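# Place the alphabet block in the child's toy box

## Task

Pick up the alphabet block and set it inside the daughter's toy box, where it must stay put after the robot lets go.

## Robot and tools

Robot: two UR7e arms, left_arm and right_arm, each with a Robotiq 140 mm two-finger gripper and a wrist camera. The left gripper's fingers can fold at a hinge. A grip in the quarter of the pad nearest the fingertip squeezes normally. A grip deeper toward the palm can fold the fingers and hold narrow parts loosely, or drop them. Pressing the fingertips into a surface folds them easily unless the gripper is fully closed, so contact may barely show. The right gripper's fingers are rigid.

Frames: the scene frame has its origin at table-top height, midway between the nominal bases. +z is up, +x points out over the table, and left_arm is on the +y side. Image left and right do not match arm names. Calibrated bases: left_arm at (-0.043, +0.455, 0) m, quat_wxyz (+1.000, 0, 0, +0.016); right_arm at (-0.045, -0.498, 0) m, quat_wxyz (+1.000, 0, 0, +0.002). Each arm reports its hand pose, velocities and targets in its own base frame. Fixed cameras and the table use the scene frame. Motion offsets are measured along the axes of that arm's current Hand target. The gripper's fingers point along its +z axis and close along its y axis. end_effector_position is the point between the closed pads. Fingertips reach about 33 mm past it when the gap is small and about 9 mm when fully open. Printed positions can be off by a few centimetres.

The row of 18 numbers (used by execute_actions and move): the left arm's nine come first, then the right arm's nine. Each nine is dx, dy, dz, rx, ry, rz, gripper position, force_limit, speed. The six pose numbers are an offset from the Hand target the arm had when the action or move began, never from the previous row. A value of 1.0 equals 0.6 m or 180 degrees. rx, ry, rz form one rotation vector. Sending six zeros re-requests the current Hand target. Gripper position runs from +1 (open, 140 mm) to -1 (close until blocked); the pads meet near -0.8. force_limit runs from -1 (about 14 N) through 0 (about 40 N) to +1 (about 58 N). speed runs from -1 (about 30 mm/s) to +1 (about 250 mm/s). Faster closes grip harder. Both force_limit and speed start at +1. To leave a gripper unchanged, repeat its last three numbers, because 0 is itself a command. The controller limits the commanded orientation to 32 degrees from the measured one per step.

Tools:
- execute_actions(actions, cameras): actions is a list of actions. Each action is up to 15 rows at 1/30 s per step, with every value in [-1, 1]. A short action repeats its last row. Images are returned only when actions is empty or when cameras are named.
- move(target, speed, blend, stop_force, zero, blocking, cameras): moves the grippers in straight lines to a row, or through a list of up to 15 rows. Every row is an offset from the same starting Hand targets. speed is in m/s, from 0.002 to 3.6, default 0.25; rotation is capped at twice that in rad/s. blend is a corner radius in m; 0 means stop at each target. stop_force (3 to 120 N, one value for both arms) ends an arm's path when its wrist senses that much push. Leave stop_force out when pulling off a contact. Do not rely on it while the gripper is turning. zero (default true) re-zeroes the sensor before the move. blocking=false returns early and cannot be combined with stop_force. Moves run at least 0.5 s and at most 10 s, and they do not avoid obstacles.
- wait(seconds 0 to 10); stop() brakes a running move; zoom_image(camera, region [x0,y0,x1,y1] px, at most 504x504) zooms a recent image; zero_wrist_force(arm); read_manual(section); finished_scene(scene=1) ends the scene for good.
- Cameras: cam_head_left, cam_head_right, cam_high, cam_low, cam_left_wrist, cam_right_wrist, all 896x504.

Reading results: each arm reports end_effector_position (m), end_effector_quat_wxyz, velocities, and Hand target, which is the clipped last command that the next offsets start from. A gripper often rests short of its Hand target; send the remaining distance as an offset. object_status: 0 moving, 1 blocked while opening, 2 blocked while closing (a grip), 3 reached its position or pads met. position_measured is in counts: 3 is open, 75 is about 100 mm, 139 is 60 mm, 200 is 20 mm, 230 is pads touching. To grip harder, raise force_limit and change position slightly, for example -1 to -0.98. To grip more softly, reopen and close slowly. The move: line gives the ending (done, off_target, moving, held, fault) and limits (paced, held). Wrist force/torque are in end-effector axes, and a third line shows the peak since the last reading. Joint torques are in joint order, and positive means toward a larger joint angle. MOTOR HOT appears at 70 °C; at 85 °C an over-temperature fault locks the arm for 30 to 60 s.

Avoid: outside forces near 150 N on an arm, or contact torques at the limits (133 N m for the big joints, 24.9 N m for the wrists). Either one freezes the arm for 10 s. Also avoid pushing past a firm contact, since the arms are stiff. Do not let the arms press on or collide with each other, including closing one gripper on the other's fingers. Do not route paths close to an arm's own base. Do not drop the block from a height, release it while it moves, or knock anything off the table. Fast moves overshoot and hit harder. Loose objects may occasionally get nudged by outside pushes. Check with the cameras that the block lies inside the toy box before calling finished_scene.

Each tool is called after "Emit:" as name(argument=value, ...) on one line, values as JSON.

## Session

Emit:
execute_actions(actions=[])

Scene clock: 0.00 s.
left_arm: end_effector_position=(+0.8182, +0.0183, +0.3955) position_measured=3 object_status=3 end_effector_quat_wxyz=(+0.119, +0.682, -0.017, +0.722) | right_arm: end_effector_position=(+0.9577, +0.2951, +0.3781) position_measured=3 object_status=3 end_effector_quat_wxyz=(-0.437, +0.631, +0.125, +0.629)
Joint positions: left_arm=[-0.112 -1.049 1.762 -3.925 -1.647 2.998] | right_arm=[-0.079 -0.428 0.713 -3.697 -0.707 3.759]
Joint velocities: within noise
Joint torques (N m): no reading
Wrist force (N): no reading
Wrist torque (N m): no reading
Wrist force, peak (N): no reading
Hand target: left_arm +0.8182, +0.0183, +0.3955; +0.119, +0.682, -0.017, +0.722 | right_arm +0.9577, +0.2951, +0.3781; -0.437, +0.631, +0.125, +0.629
Tool commands: left_gripper/position=+1.0 left_gripper/force_limit=+1.0 left_gripper/speed=+1.0 right_gripper/position=+1.0 right_gripper/force_limit=+1.0 right_gripper/speed=+1.0

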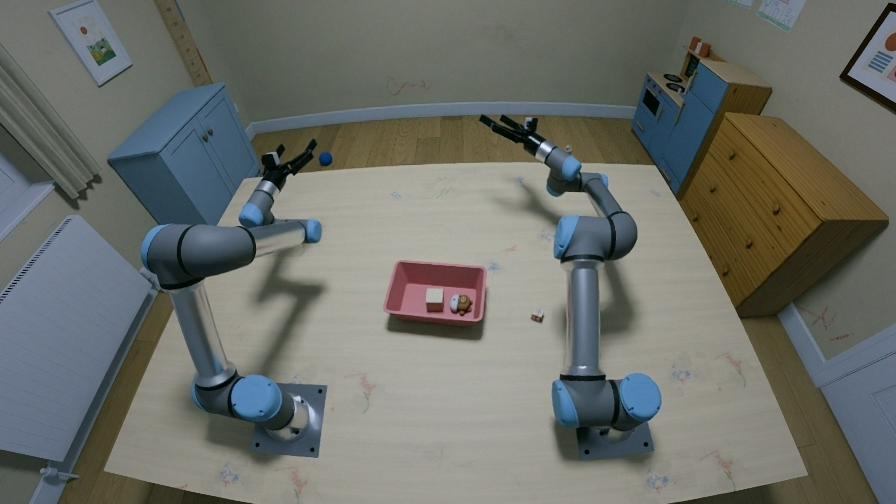

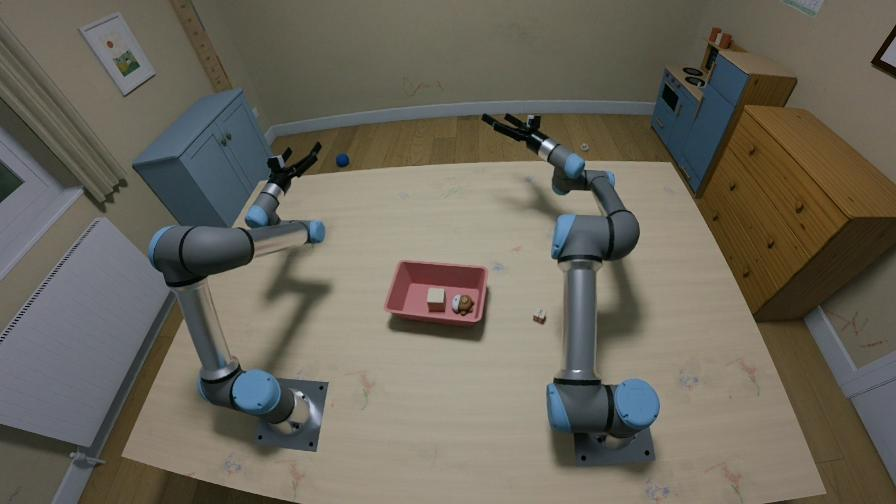

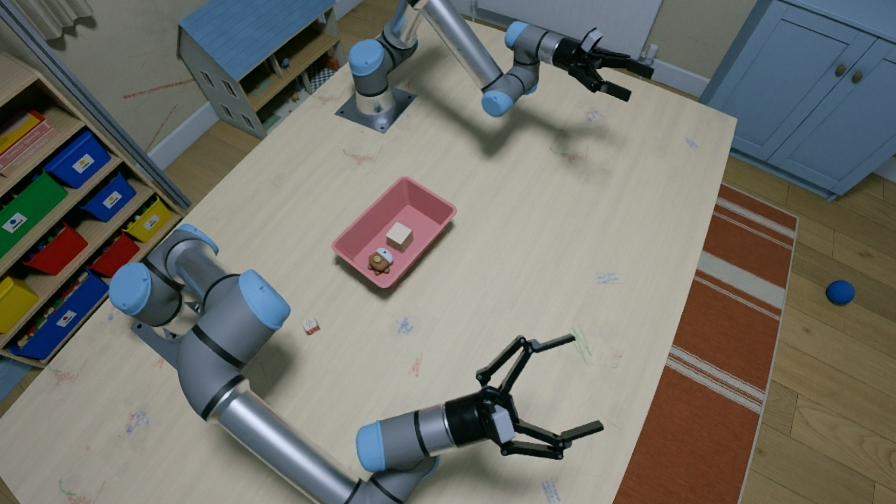

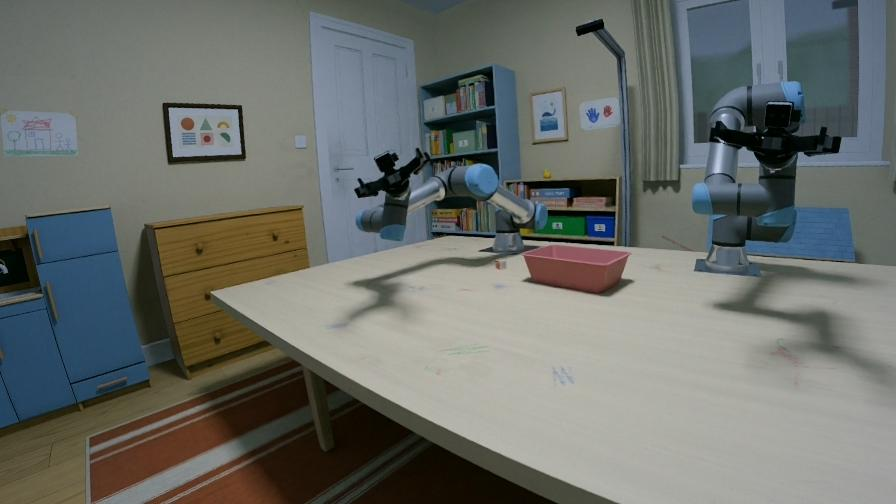

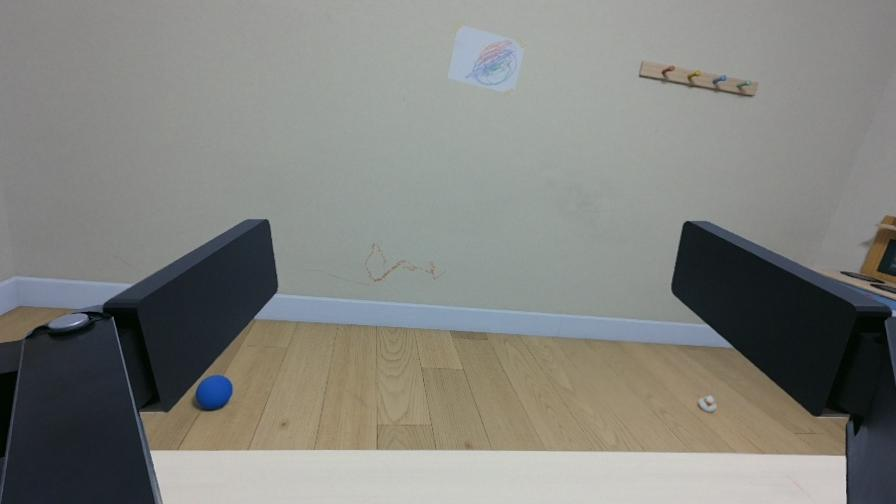

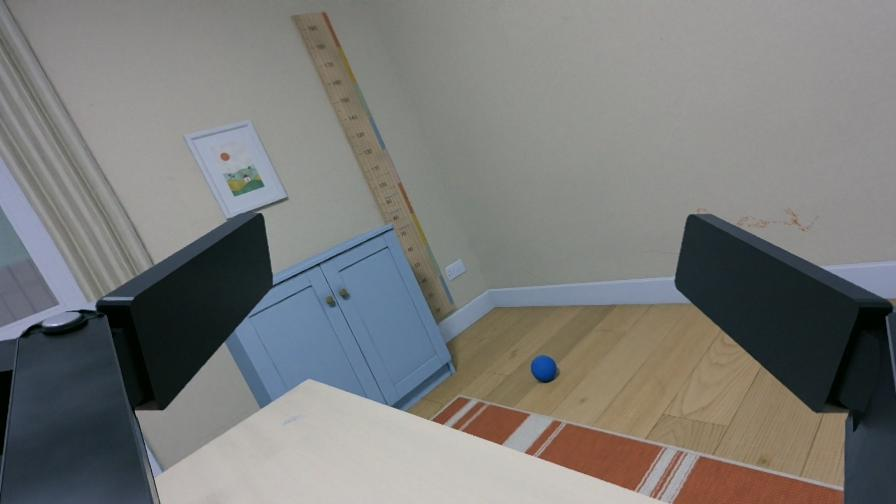

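Emit:
move(target=[0,0,0,0,0,0,1,1,1,-0.168,-0.552,-0.843,-0.318,-0.458,0.091,1,1,1], speed=0.6, cameras=["cam_right_wrist","cam_high","cam_head_left"])

Scene clock: 11.03 s.
left_arm: end_effector_position=(+0.8182, +0.0183, +0.3955) position_measured=3 object_status=3 end_effector_quat_wxyz=(+0.119, +0.682, -0.017, +0.722) | right_arm: end_effector_position=(+0.3595, +0.1710, +0.3300) position_measured=3 object_status=3 end_effector_quat_wxyz=(+0.000, +1.000, +0.000, +0.001)
Joint positions: left_arm=[-0.112 -1.049 1.762 -3.925 -1.647 2.998] | right_arm=[0.102 -1.836 1.661 -1.398 -1.57 3.243]
Joint torques (N m): left_arm=[1.24 -44.51 -21.33 -1.9 -0.05 0.02] | right_arm=[-13.25 -6.55 -19.64 -1.35 0.92 -0.16]
Wrist force (N): left_arm=[0.1 0.0 -0.3] | right_arm=[0.2 -2.6 4.0]
Wrist torque (N m): left_arm=[0.02 -0.02 0.01] | right_arm=[-0.58 -0.47 -0.09]
Wrist force, peak (N): left_arm=[-0.2 0.5 -0.4] | right_arm=[-2.2 -2.9 4.2]
Hand target: left_arm +0.8182, +0.0183, +0.3955; +0.119, +0.682, -0.017, +0.722 | right_arm +0.3594, +0.1709, +0.3299; +0.000, +1.000, +0.000, +0.001
Off the commanded pose: left_arm 0.000 m, 0 deg | right_arm 0.000 m, 0 deg.
move: done
Images, in order (width x height): cam_head_left 896x504, cam_high 896x504, cam_right_wrist 896x504.

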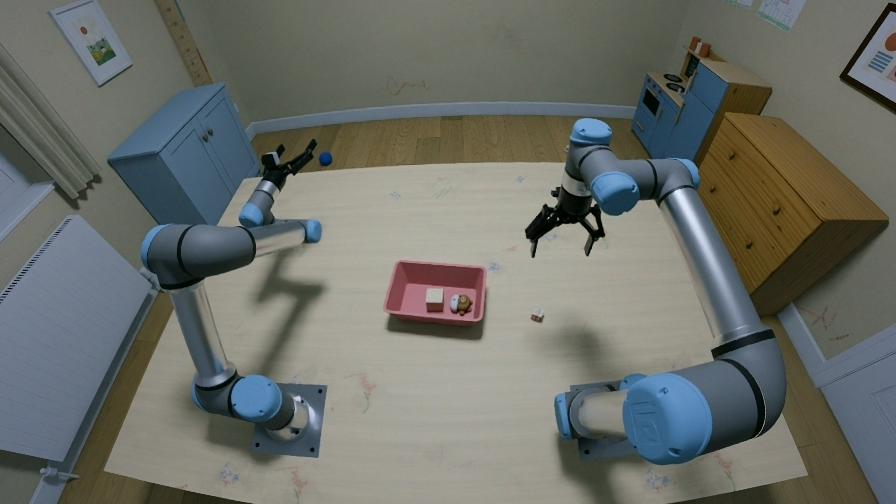

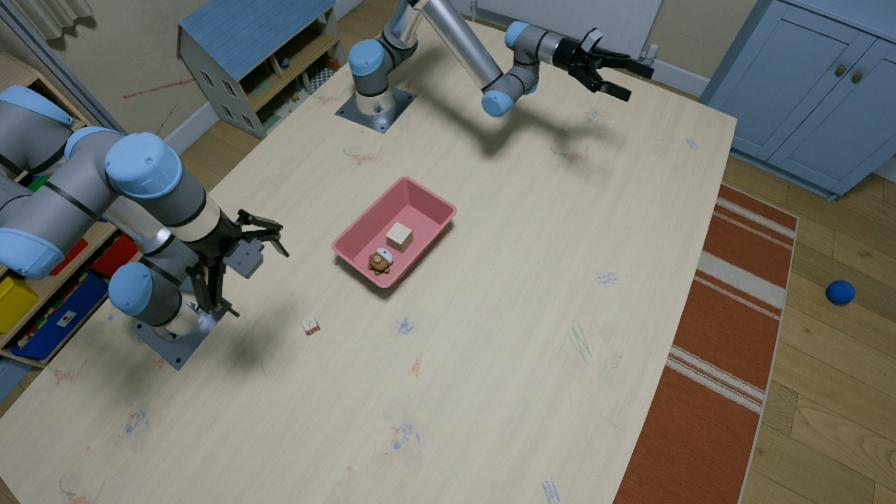

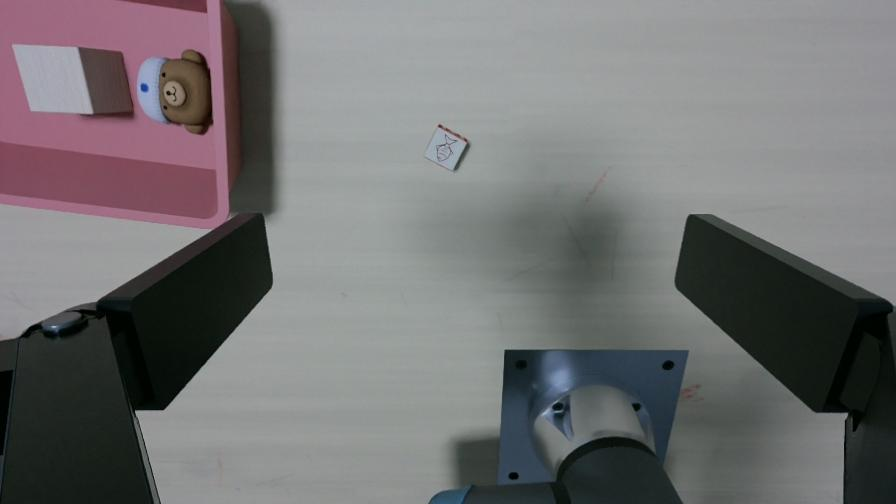

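Emit:
move(target=[0,0,0,0,0,0,1,1,1,0.003,-0.018,0.34,0,0,0.152,0,-0.3,0], speed=0.35, cameras=["cam_right_wrist"])

Scene clock: 20.00 s.
left_arm: end_effector_position=(+0.8182, +0.0183, +0.3955) position_measured=3 object_status=3 end_effector_quat_wxyz=(+0.119, +0.682, -0.017, +0.722) | right_arm: end_effector_position=(+0.3614, +0.1819, +0.1260) position_measured=129 object_status=3 end_effector_quat_wxyz=(+0.000, +0.972, -0.236, +0.001)
Joint positions: left_arm=[-0.112 -1.049 1.762 -3.925 -1.647 2.998] | right_arm=[0.13 -1.769 2.14 -1.943 -1.57 3.749]
Joint torques (N m): left_arm=[0.15 -45.07 -20.5 -2.03 -0.36 -0.1] | right_arm=[-5.86 -16.34 -19.94 -4.94 0.52 1.52]
Wrist force (N): left_arm=[-0.1 0.0 0.1] | right_arm=[0.0 -2.6 3.9]
Wrist torque (N m): left_arm=[0.01 0.02 0.00] | right_arm=[-0.62 -0.45 -0.11]
Wrist force, peak (N): left_arm=[0.1 0.6 -0.1] | right_arm=[-0.2 -2.6 7.3]
Hand target: left_arm +0.8182, +0.0183, +0.3955; +0.119, +0.682, -0.017, +0.722 | right_arm +0.3615, +0.1818, +0.1259; -0.001, +0.972, -0.236, +0.001
Off the commanded pose: left_arm 0.000 m, 0 deg | right_arm 0.000 m, 0 deg.
move: done
Images, in order (width x height): cam_right_wrist 896x504.

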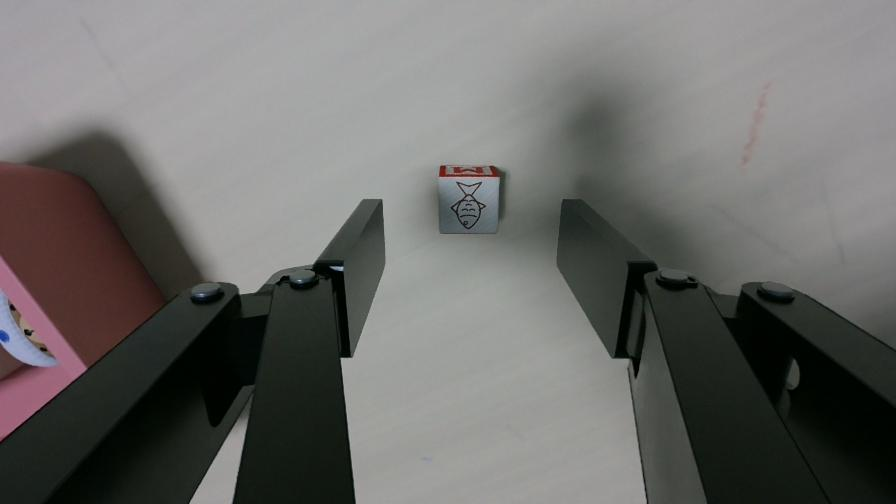

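Emit:
move(target=[[0,0,0,0,0,0,1,1,1,-0.007,-0.003,0.14,0,0,0,0,-0.3,0],[0,0,0,0,0,0,1,1,1,-0.007,-0.003,0.14,0,0,0,-1,-0.3,-1]], speed=0.15)

Emit:
wait(seconds=0.3, cameras=["cam_right_wrist"])

Scene clock: 27.60 s.
left_arm: end_effector_position=(+0.8182, +0.0183, +0.3955) position_measured=3 object_status=3 end_effector_quat_wxyz=(+0.119, +0.682, -0.017, +0.722) | right_arm: end_effector_position=(+0.3587, +0.1854, +0.0419) position_measured=183 object_status=0 end_effector_quat_wxyz=(-0.001, +0.972, -0.236, +0.001)
Joint positions: left_arm=[-0.112 -1.049 1.762 -3.925 -1.647 2.998] | right_arm=[0.14 -1.652 2.289 -2.209 -1.57 3.759]
Joint torques (N m): left_arm=[-0.46 -44.47 -19.8 -2.11 -0.15 -0.02] | right_arm=[-8.35 -10.75 -18.6 -4.88 -1.8 -1.48]
Wrist force (N): left_arm=[-0.1 0.1 -0.2] | right_arm=[-1.9 -1.2 -6.4]
Wrist torque (N m): left_arm=[0.03 0.02 0.00] | right_arm=[-0.65 -0.44 -0.23]
Wrist force, peak (N): left_arm=[-0.4 0.5 0.2] | right_arm=[-1.9 -1.2 -6.4]
Hand target: left_arm +0.8182, +0.0183, +0.3955; +0.119, +0.682, -0.017, +0.722 | right_arm +0.3587, +0.1854, +0.0419; -0.001, +0.972, -0.236, +0.001
Off the commanded pose: left_arm 0.000 m, 0 deg | right_arm 0.000 m, 0 deg.
move: done

Scene clock: 27.90 s.
left_arm: end_effector_position=(+0.8182, +0.0183, +0.3955) position_measured=3 object_status=3 end_effector_quat_wxyz=(+0.119, +0.682, -0.017, +0.722) | right_arm: end_effector_position=(+0.3587, +0.1854, +0.0419) position_measured=183 object_status=2 end_effector_quat_wxyz=(-0.001, +0.972, -0.236, +0.001)
Joint positions: left_arm=[-0.112 -1.049 1.762 -3.925 -1.647 2.998] | right_arm=[0.14 -1.652 2.289 -2.209 -1.57 3.759]
Joint torques (N m): left_arm=[-0.91 -44.21 -21.72 -2.01 -0.6 -0.13] | right_arm=[-8.13 -9.8 -18.24 -4.34 -1.75 -1.43]
Wrist force (N): left_arm=[-0.2 0.0 -0.3] | right_arm=[-1.9 -1.1 -6.5]
Wrist torque (N m): left_arm=[0.00 0.04 0.00] | right_arm=[-0.63 -0.43 -0.23]
Wrist force, peak (N): left_arm=[-0.4 -0.1 -0.3] | right_arm=[-2.1 -1.1 -6.5]
Hand target: left_arm +0.8182, +0.0183, +0.3955; +0.119, +0.682, -0.017, +0.722 | right_arm +0.3587, +0.1854, +0.0419; -0.001, +0.972, -0.236, +0.001
Tool commands: left_gripper/position=+1.0 left_gripper/force_limit=+1.0 left_gripper/speed=+1.0 right_gripper/position=-1.0 right_gripper/force_limit=-0.3 right_gripper/speed=-1.0
Off the commanded pose: left_arm 0.000 m, 0 deg | right_arm 0.000 m, 0 deg.
wait: 0.30 s; at rest by 0.17 s
Images, in order (width x height): cam_right_wrist 896x504.

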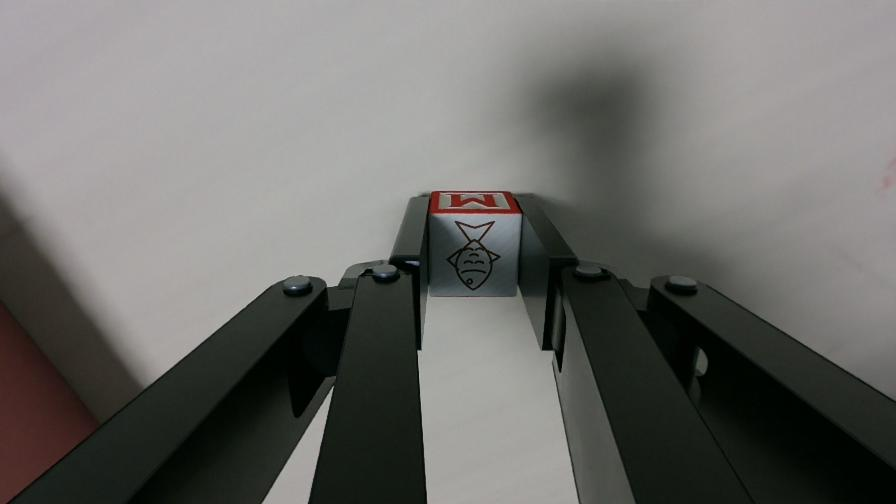

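Emit:
move(target=[[0,0,0,0,0,0,1,1,1,0,0,-0.40,0,0,0,-1,-0.3,-1],[0,0,0,0,0,0,1,1,1,-0.263,-0.652,-0.42,0,0,-0.152,-1,-0.3,-1]], speed=0.35, blend=0.08, cameras=["cam_right_wrist","cam_high","cam_head_left"])

Scene clock: 32.07 s.
left_arm: end_effector_position=(+0.8182, +0.0183, +0.3955) position_measured=3 object_status=3 end_effector_quat_wxyz=(+0.119, +0.682, -0.017, +0.722) | right_arm: end_effector_position=(+0.3979, +0.6052, +0.2943) position_measured=183 object_status=2 end_effector_quat_wxyz=(+0.000, +1.000, +0.000, +0.001)
Joint positions: left_arm=[-0.112 -1.049 1.762 -3.925 -1.647 2.998] | right_arm=[0.804 -1.002 0.785 -1.355 -1.572 3.946]
Joint torques (N m): left_arm=[-0.79 -42.95 -22.05 -2 -0.59 0.25] | right_arm=[-11.38 -45.33 -34.37 -4.48 -0.06 1.57]
Wrist force (N): left_arm=[-0.2 -0.1 -0.3] | right_arm=[0.3 -2.9 4.5]
Wrist torque (N m): left_arm=[-0.01 0.03 0.00] | right_arm=[-0.64 -0.53 -0.17]
Wrist force, peak (N): left_arm=[-0.3 0.5 -0.4] | right_arm=[-0.1 -2.5 8.0]
Hand target: left_arm +0.8182, +0.0183, +0.3955; +0.119, +0.682, -0.017, +0.722 | right_arm +0.3979, +0.6052, +0.2942; +0.000, +1.000, +0.000, +0.001
Off the commanded pose: left_arm 0.000 m, 0 deg | right_arm 0.000 m, 0 deg.
move: done
Images, in order (width x height): cam_head_left 896x504, cam_high 896x504, cam_right_wrist 896x504.

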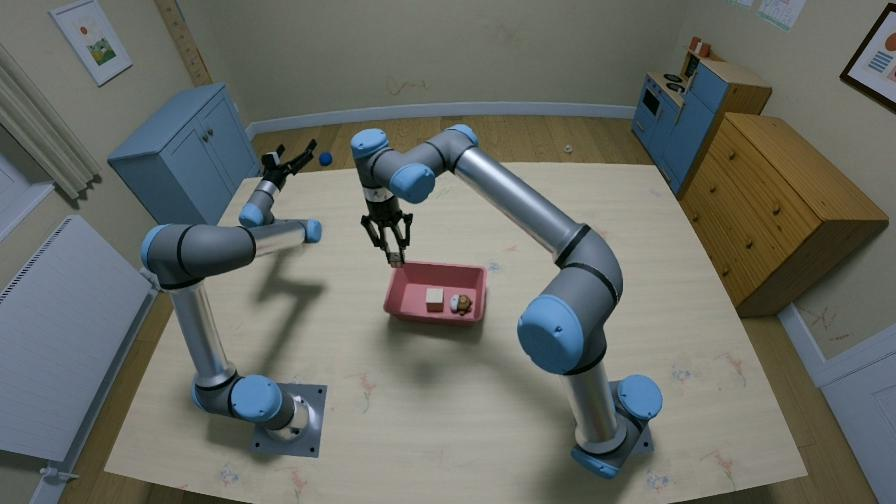

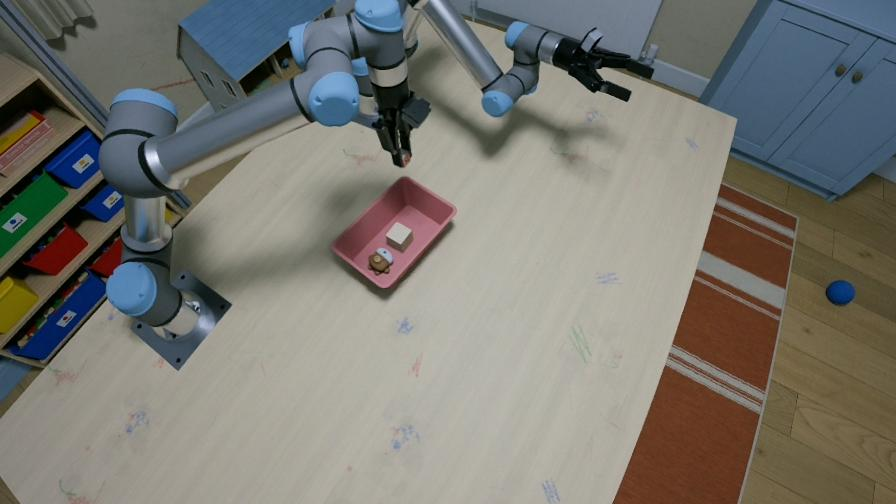

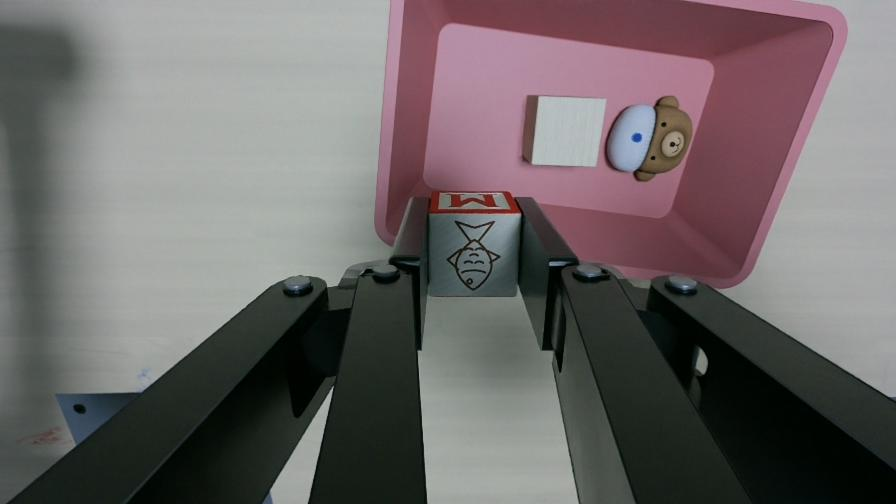

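Emit:
move(target=[[0,0,0,0,0,0,1,1,1,0.057,0.025,0.1,0,0,-0.5,-1,-0.3,-1],[0,0,0,0,0,0,1,1,1,0.057,0.025,0.39,0,0,-0.5,-1,-0.3,-1]], speed=[0.6,0.2], blend=0.03, cameras=["cam_right_wrist","cam_head_left"])

Emit:
move(target=[0,0,0,0,0,0,1,1,1,0,0,0.03,0,0,0,-1,-0.3,-1], speed=0.02, stop_force=5, cameras=["cam_right_wrist","cam_high"])

Scene clock: 43.90 s.
left_arm: end_effector_position=(+0.8182, +0.0183, +0.3955) position_measured=3 object_status=3 end_effector_quat_wxyz=(+0.119, +0.682, -0.017, +0.722) | right_arm: end_effector_position=(+0.4325, +0.5904, +0.0603) position_measured=183 object_status=2 end_effector_quat_wxyz=(+0.000, +0.707, +0.707, +0.001)
Joint positions: left_arm=[-0.112 -1.049 1.762 -3.925 -1.647 2.998] | right_arm=[0.756 -0.939 1.288 -1.922 -1.571 2.326]
Joint torques (N m): left_arm=[0.01 -43.1 -20.79 -2.13 -0.65 -0.1] | right_arm=[-11.53 -56.24 -25.41 -3.5 0.91 -1.27]
Wrist force (N): left_arm=[0.0 0.2 -0.2] | right_arm=[0.2 -2.3 4.3]
Wrist torque (N m): left_arm=[0.05 0.00 0.00] | right_arm=[-0.52 -0.52 -0.15]
Wrist force, peak (N): left_arm=[-0.4 0.2 -0.5] | right_arm=[0.0 -2.5 7.1]
Hand target: left_arm +0.8182, +0.0183, +0.3955; +0.119, +0.682, -0.017, +0.722 | right_arm +0.4325, +0.5904, +0.0603; +0.000, +0.707, +0.707, +0.001
Off the commanded pose: left_arm 0.000 m, 0 deg | right_arm 0.000 m, 0 deg.
move: done
Images, in order (width x height): cam_head_left 896x504, cam_right_wrist 896x504.

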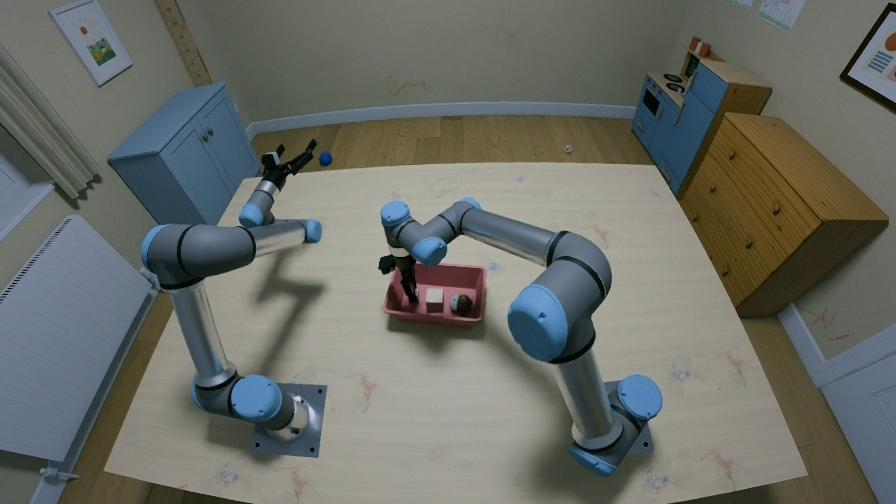

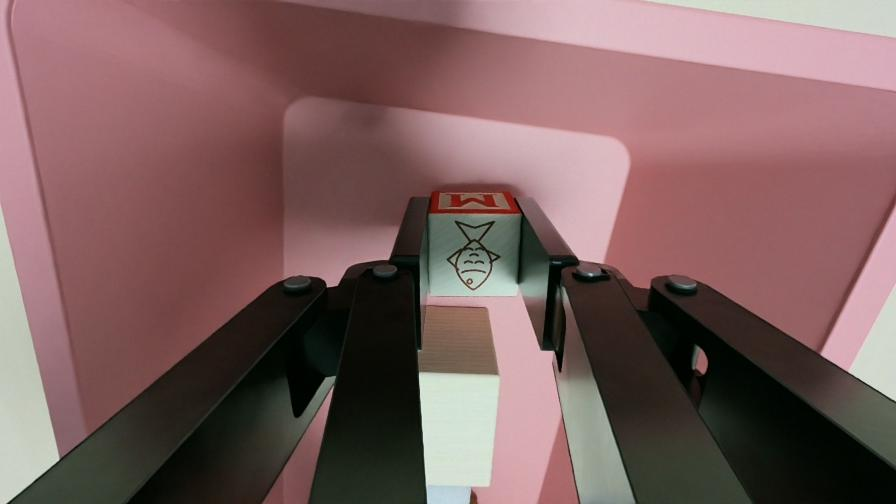

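Scene clock: 45.83 s.
left_arm: end_effector_position=(+0.8182, +0.0183, +0.3955) position_measured=3 object_status=3 end_effector_quat_wxyz=(+0.119, +0.682, -0.017, +0.722) | right_arm: end_effector_position=(+0.4325, +0.5904, +0.0454) position_measured=183 object_status=2 end_effector_quat_wxyz=(+0.000, +0.707, +0.707, +0.001)
Joint positions: left_arm=[-0.112 -1.049 1.762 -3.925 -1.647 2.998] | right_arm=[0.756 -0.926 1.307 -1.953 -1.571 2.326]
Joint torques (N m): left_arm=[1.51 -44.78 -21.15 -2.11 -0.57 0.1] | right_arm=[-10.97 -62.9 -33.24 -4.52 0.28 -1.02]
Wrist force (N): left_arm=[0.3 0.3 -0.3] | right_arm=[0.1 -2.5 4.2]
Wrist torque (N m): left_arm=[0.06 -0.07 0.00] | right_arm=[-0.55 -0.50 -0.15]
Wrist force, peak (N): left_arm=[-0.5 0.4 0.0] | right_arm=[-3.7 -6.0 -19.0]
Hand target: left_arm +0.8182, +0.0183, +0.3955; +0.119, +0.682, -0.017, +0.722 | right_arm +0.4325, +0.5904, +0.0454; +0.000, +0.707, +0.707, +0.001 (not the last commanded pose)
Off the commanded pose: left_arm 0.000 m, 0 deg | right_arm 0.003 m, 0 deg.
move: contact (right_arm)
Images, in order (width x height): cam_high 896x504, cam_right_wrist 896x504.

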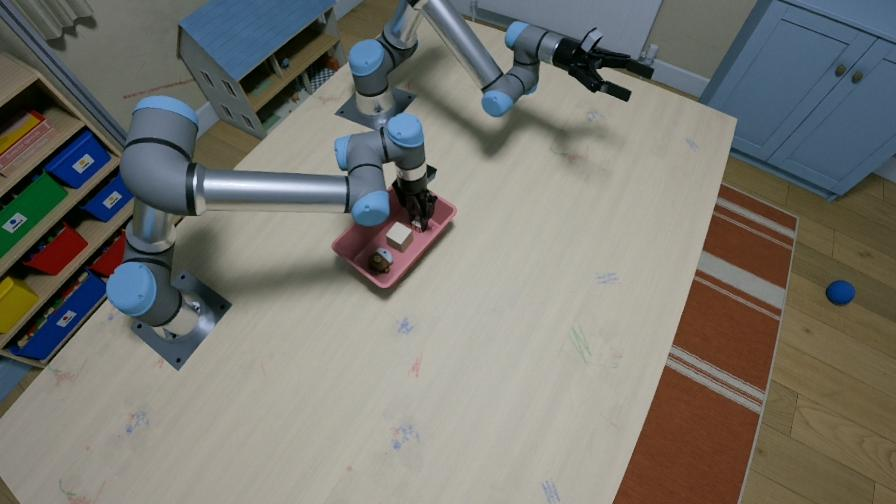

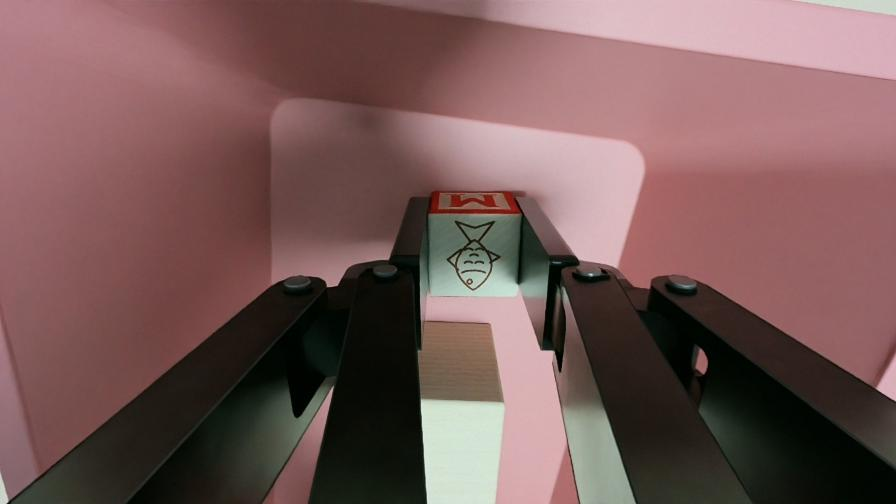

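Emit:
move(target=[[0,0,0,0,0,0,1,1,1,0,0,0.002,0,0,0,0.1,-0.3,-1],[0,0,0,0,0,0,1,1,1,0,0,-0.35,0,0,0,0.1,-0.3,-1]], speed=[0.02,0.25], cameras=["cam_right_wrist"])

Scene clock: 50.43 s.
left_arm: end_effector_position=(+0.8182, +0.0183, +0.3955) position_measured=3 object_status=3 end_effector_quat_wxyz=(+0.119, +0.682, -0.017, +0.722) | right_arm: end_effector_position=(+0.4322, +0.5903, +0.2553) position_measured=117 object_status=3 end_effector_quat_wxyz=(+0.000, +0.707, +0.707, +0.001)
Joint positions: left_arm=[-0.112 -1.049 1.762 -3.925 -1.647 2.998] | right_arm=[0.756 -1 0.882 -1.454 -1.571 2.326]
Joint torques (N m): left_arm=[0.58 -43.9 -21.31 -2.02 -0.8 0] | right_arm=[11.21 -61.64 -31.31 -2.94 -1.93 1.74]
Wrist force (N): left_arm=[-0.1 0.1 0.2] | right_arm=[0.2 -2.5 4.2]
Wrist torque (N m): left_arm=[0.02 0.02 0.00] | right_arm=[-0.55 -0.52 -0.14]
Wrist force, peak (N): left_arm=[-0.5 0.6 -0.2] | right_arm=[0.1 -2.3 7.1]
Hand target: left_arm +0.8182, +0.0183, +0.3955; +0.119, +0.682, -0.017, +0.722 | right_arm +0.4322, +0.5902, +0.2554; +0.000, +0.707, +0.707, +0.001
Off the commanded pose: left_arm 0.000 m, 0 deg | right_arm 0.000 m, 0 deg.
move: done
Images, in order (width x height): cam_right_wrist 896x504.

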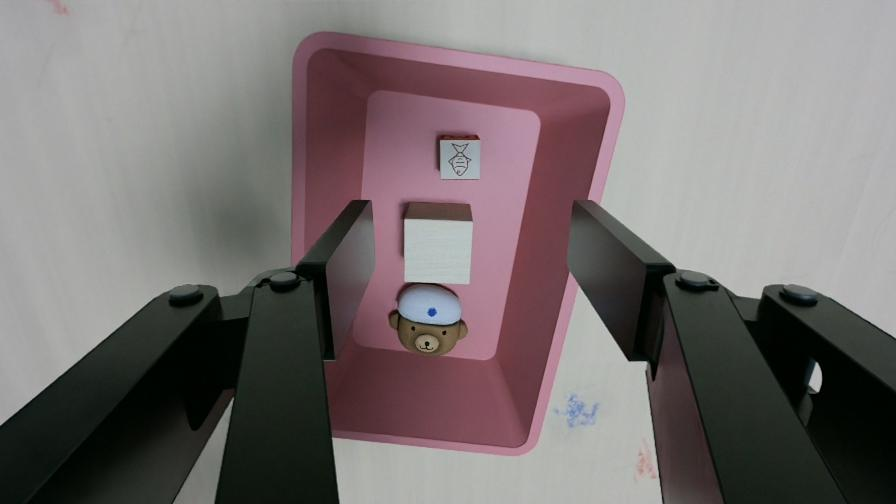

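Emit:
finished_scene()

The scene is finished: the task was done.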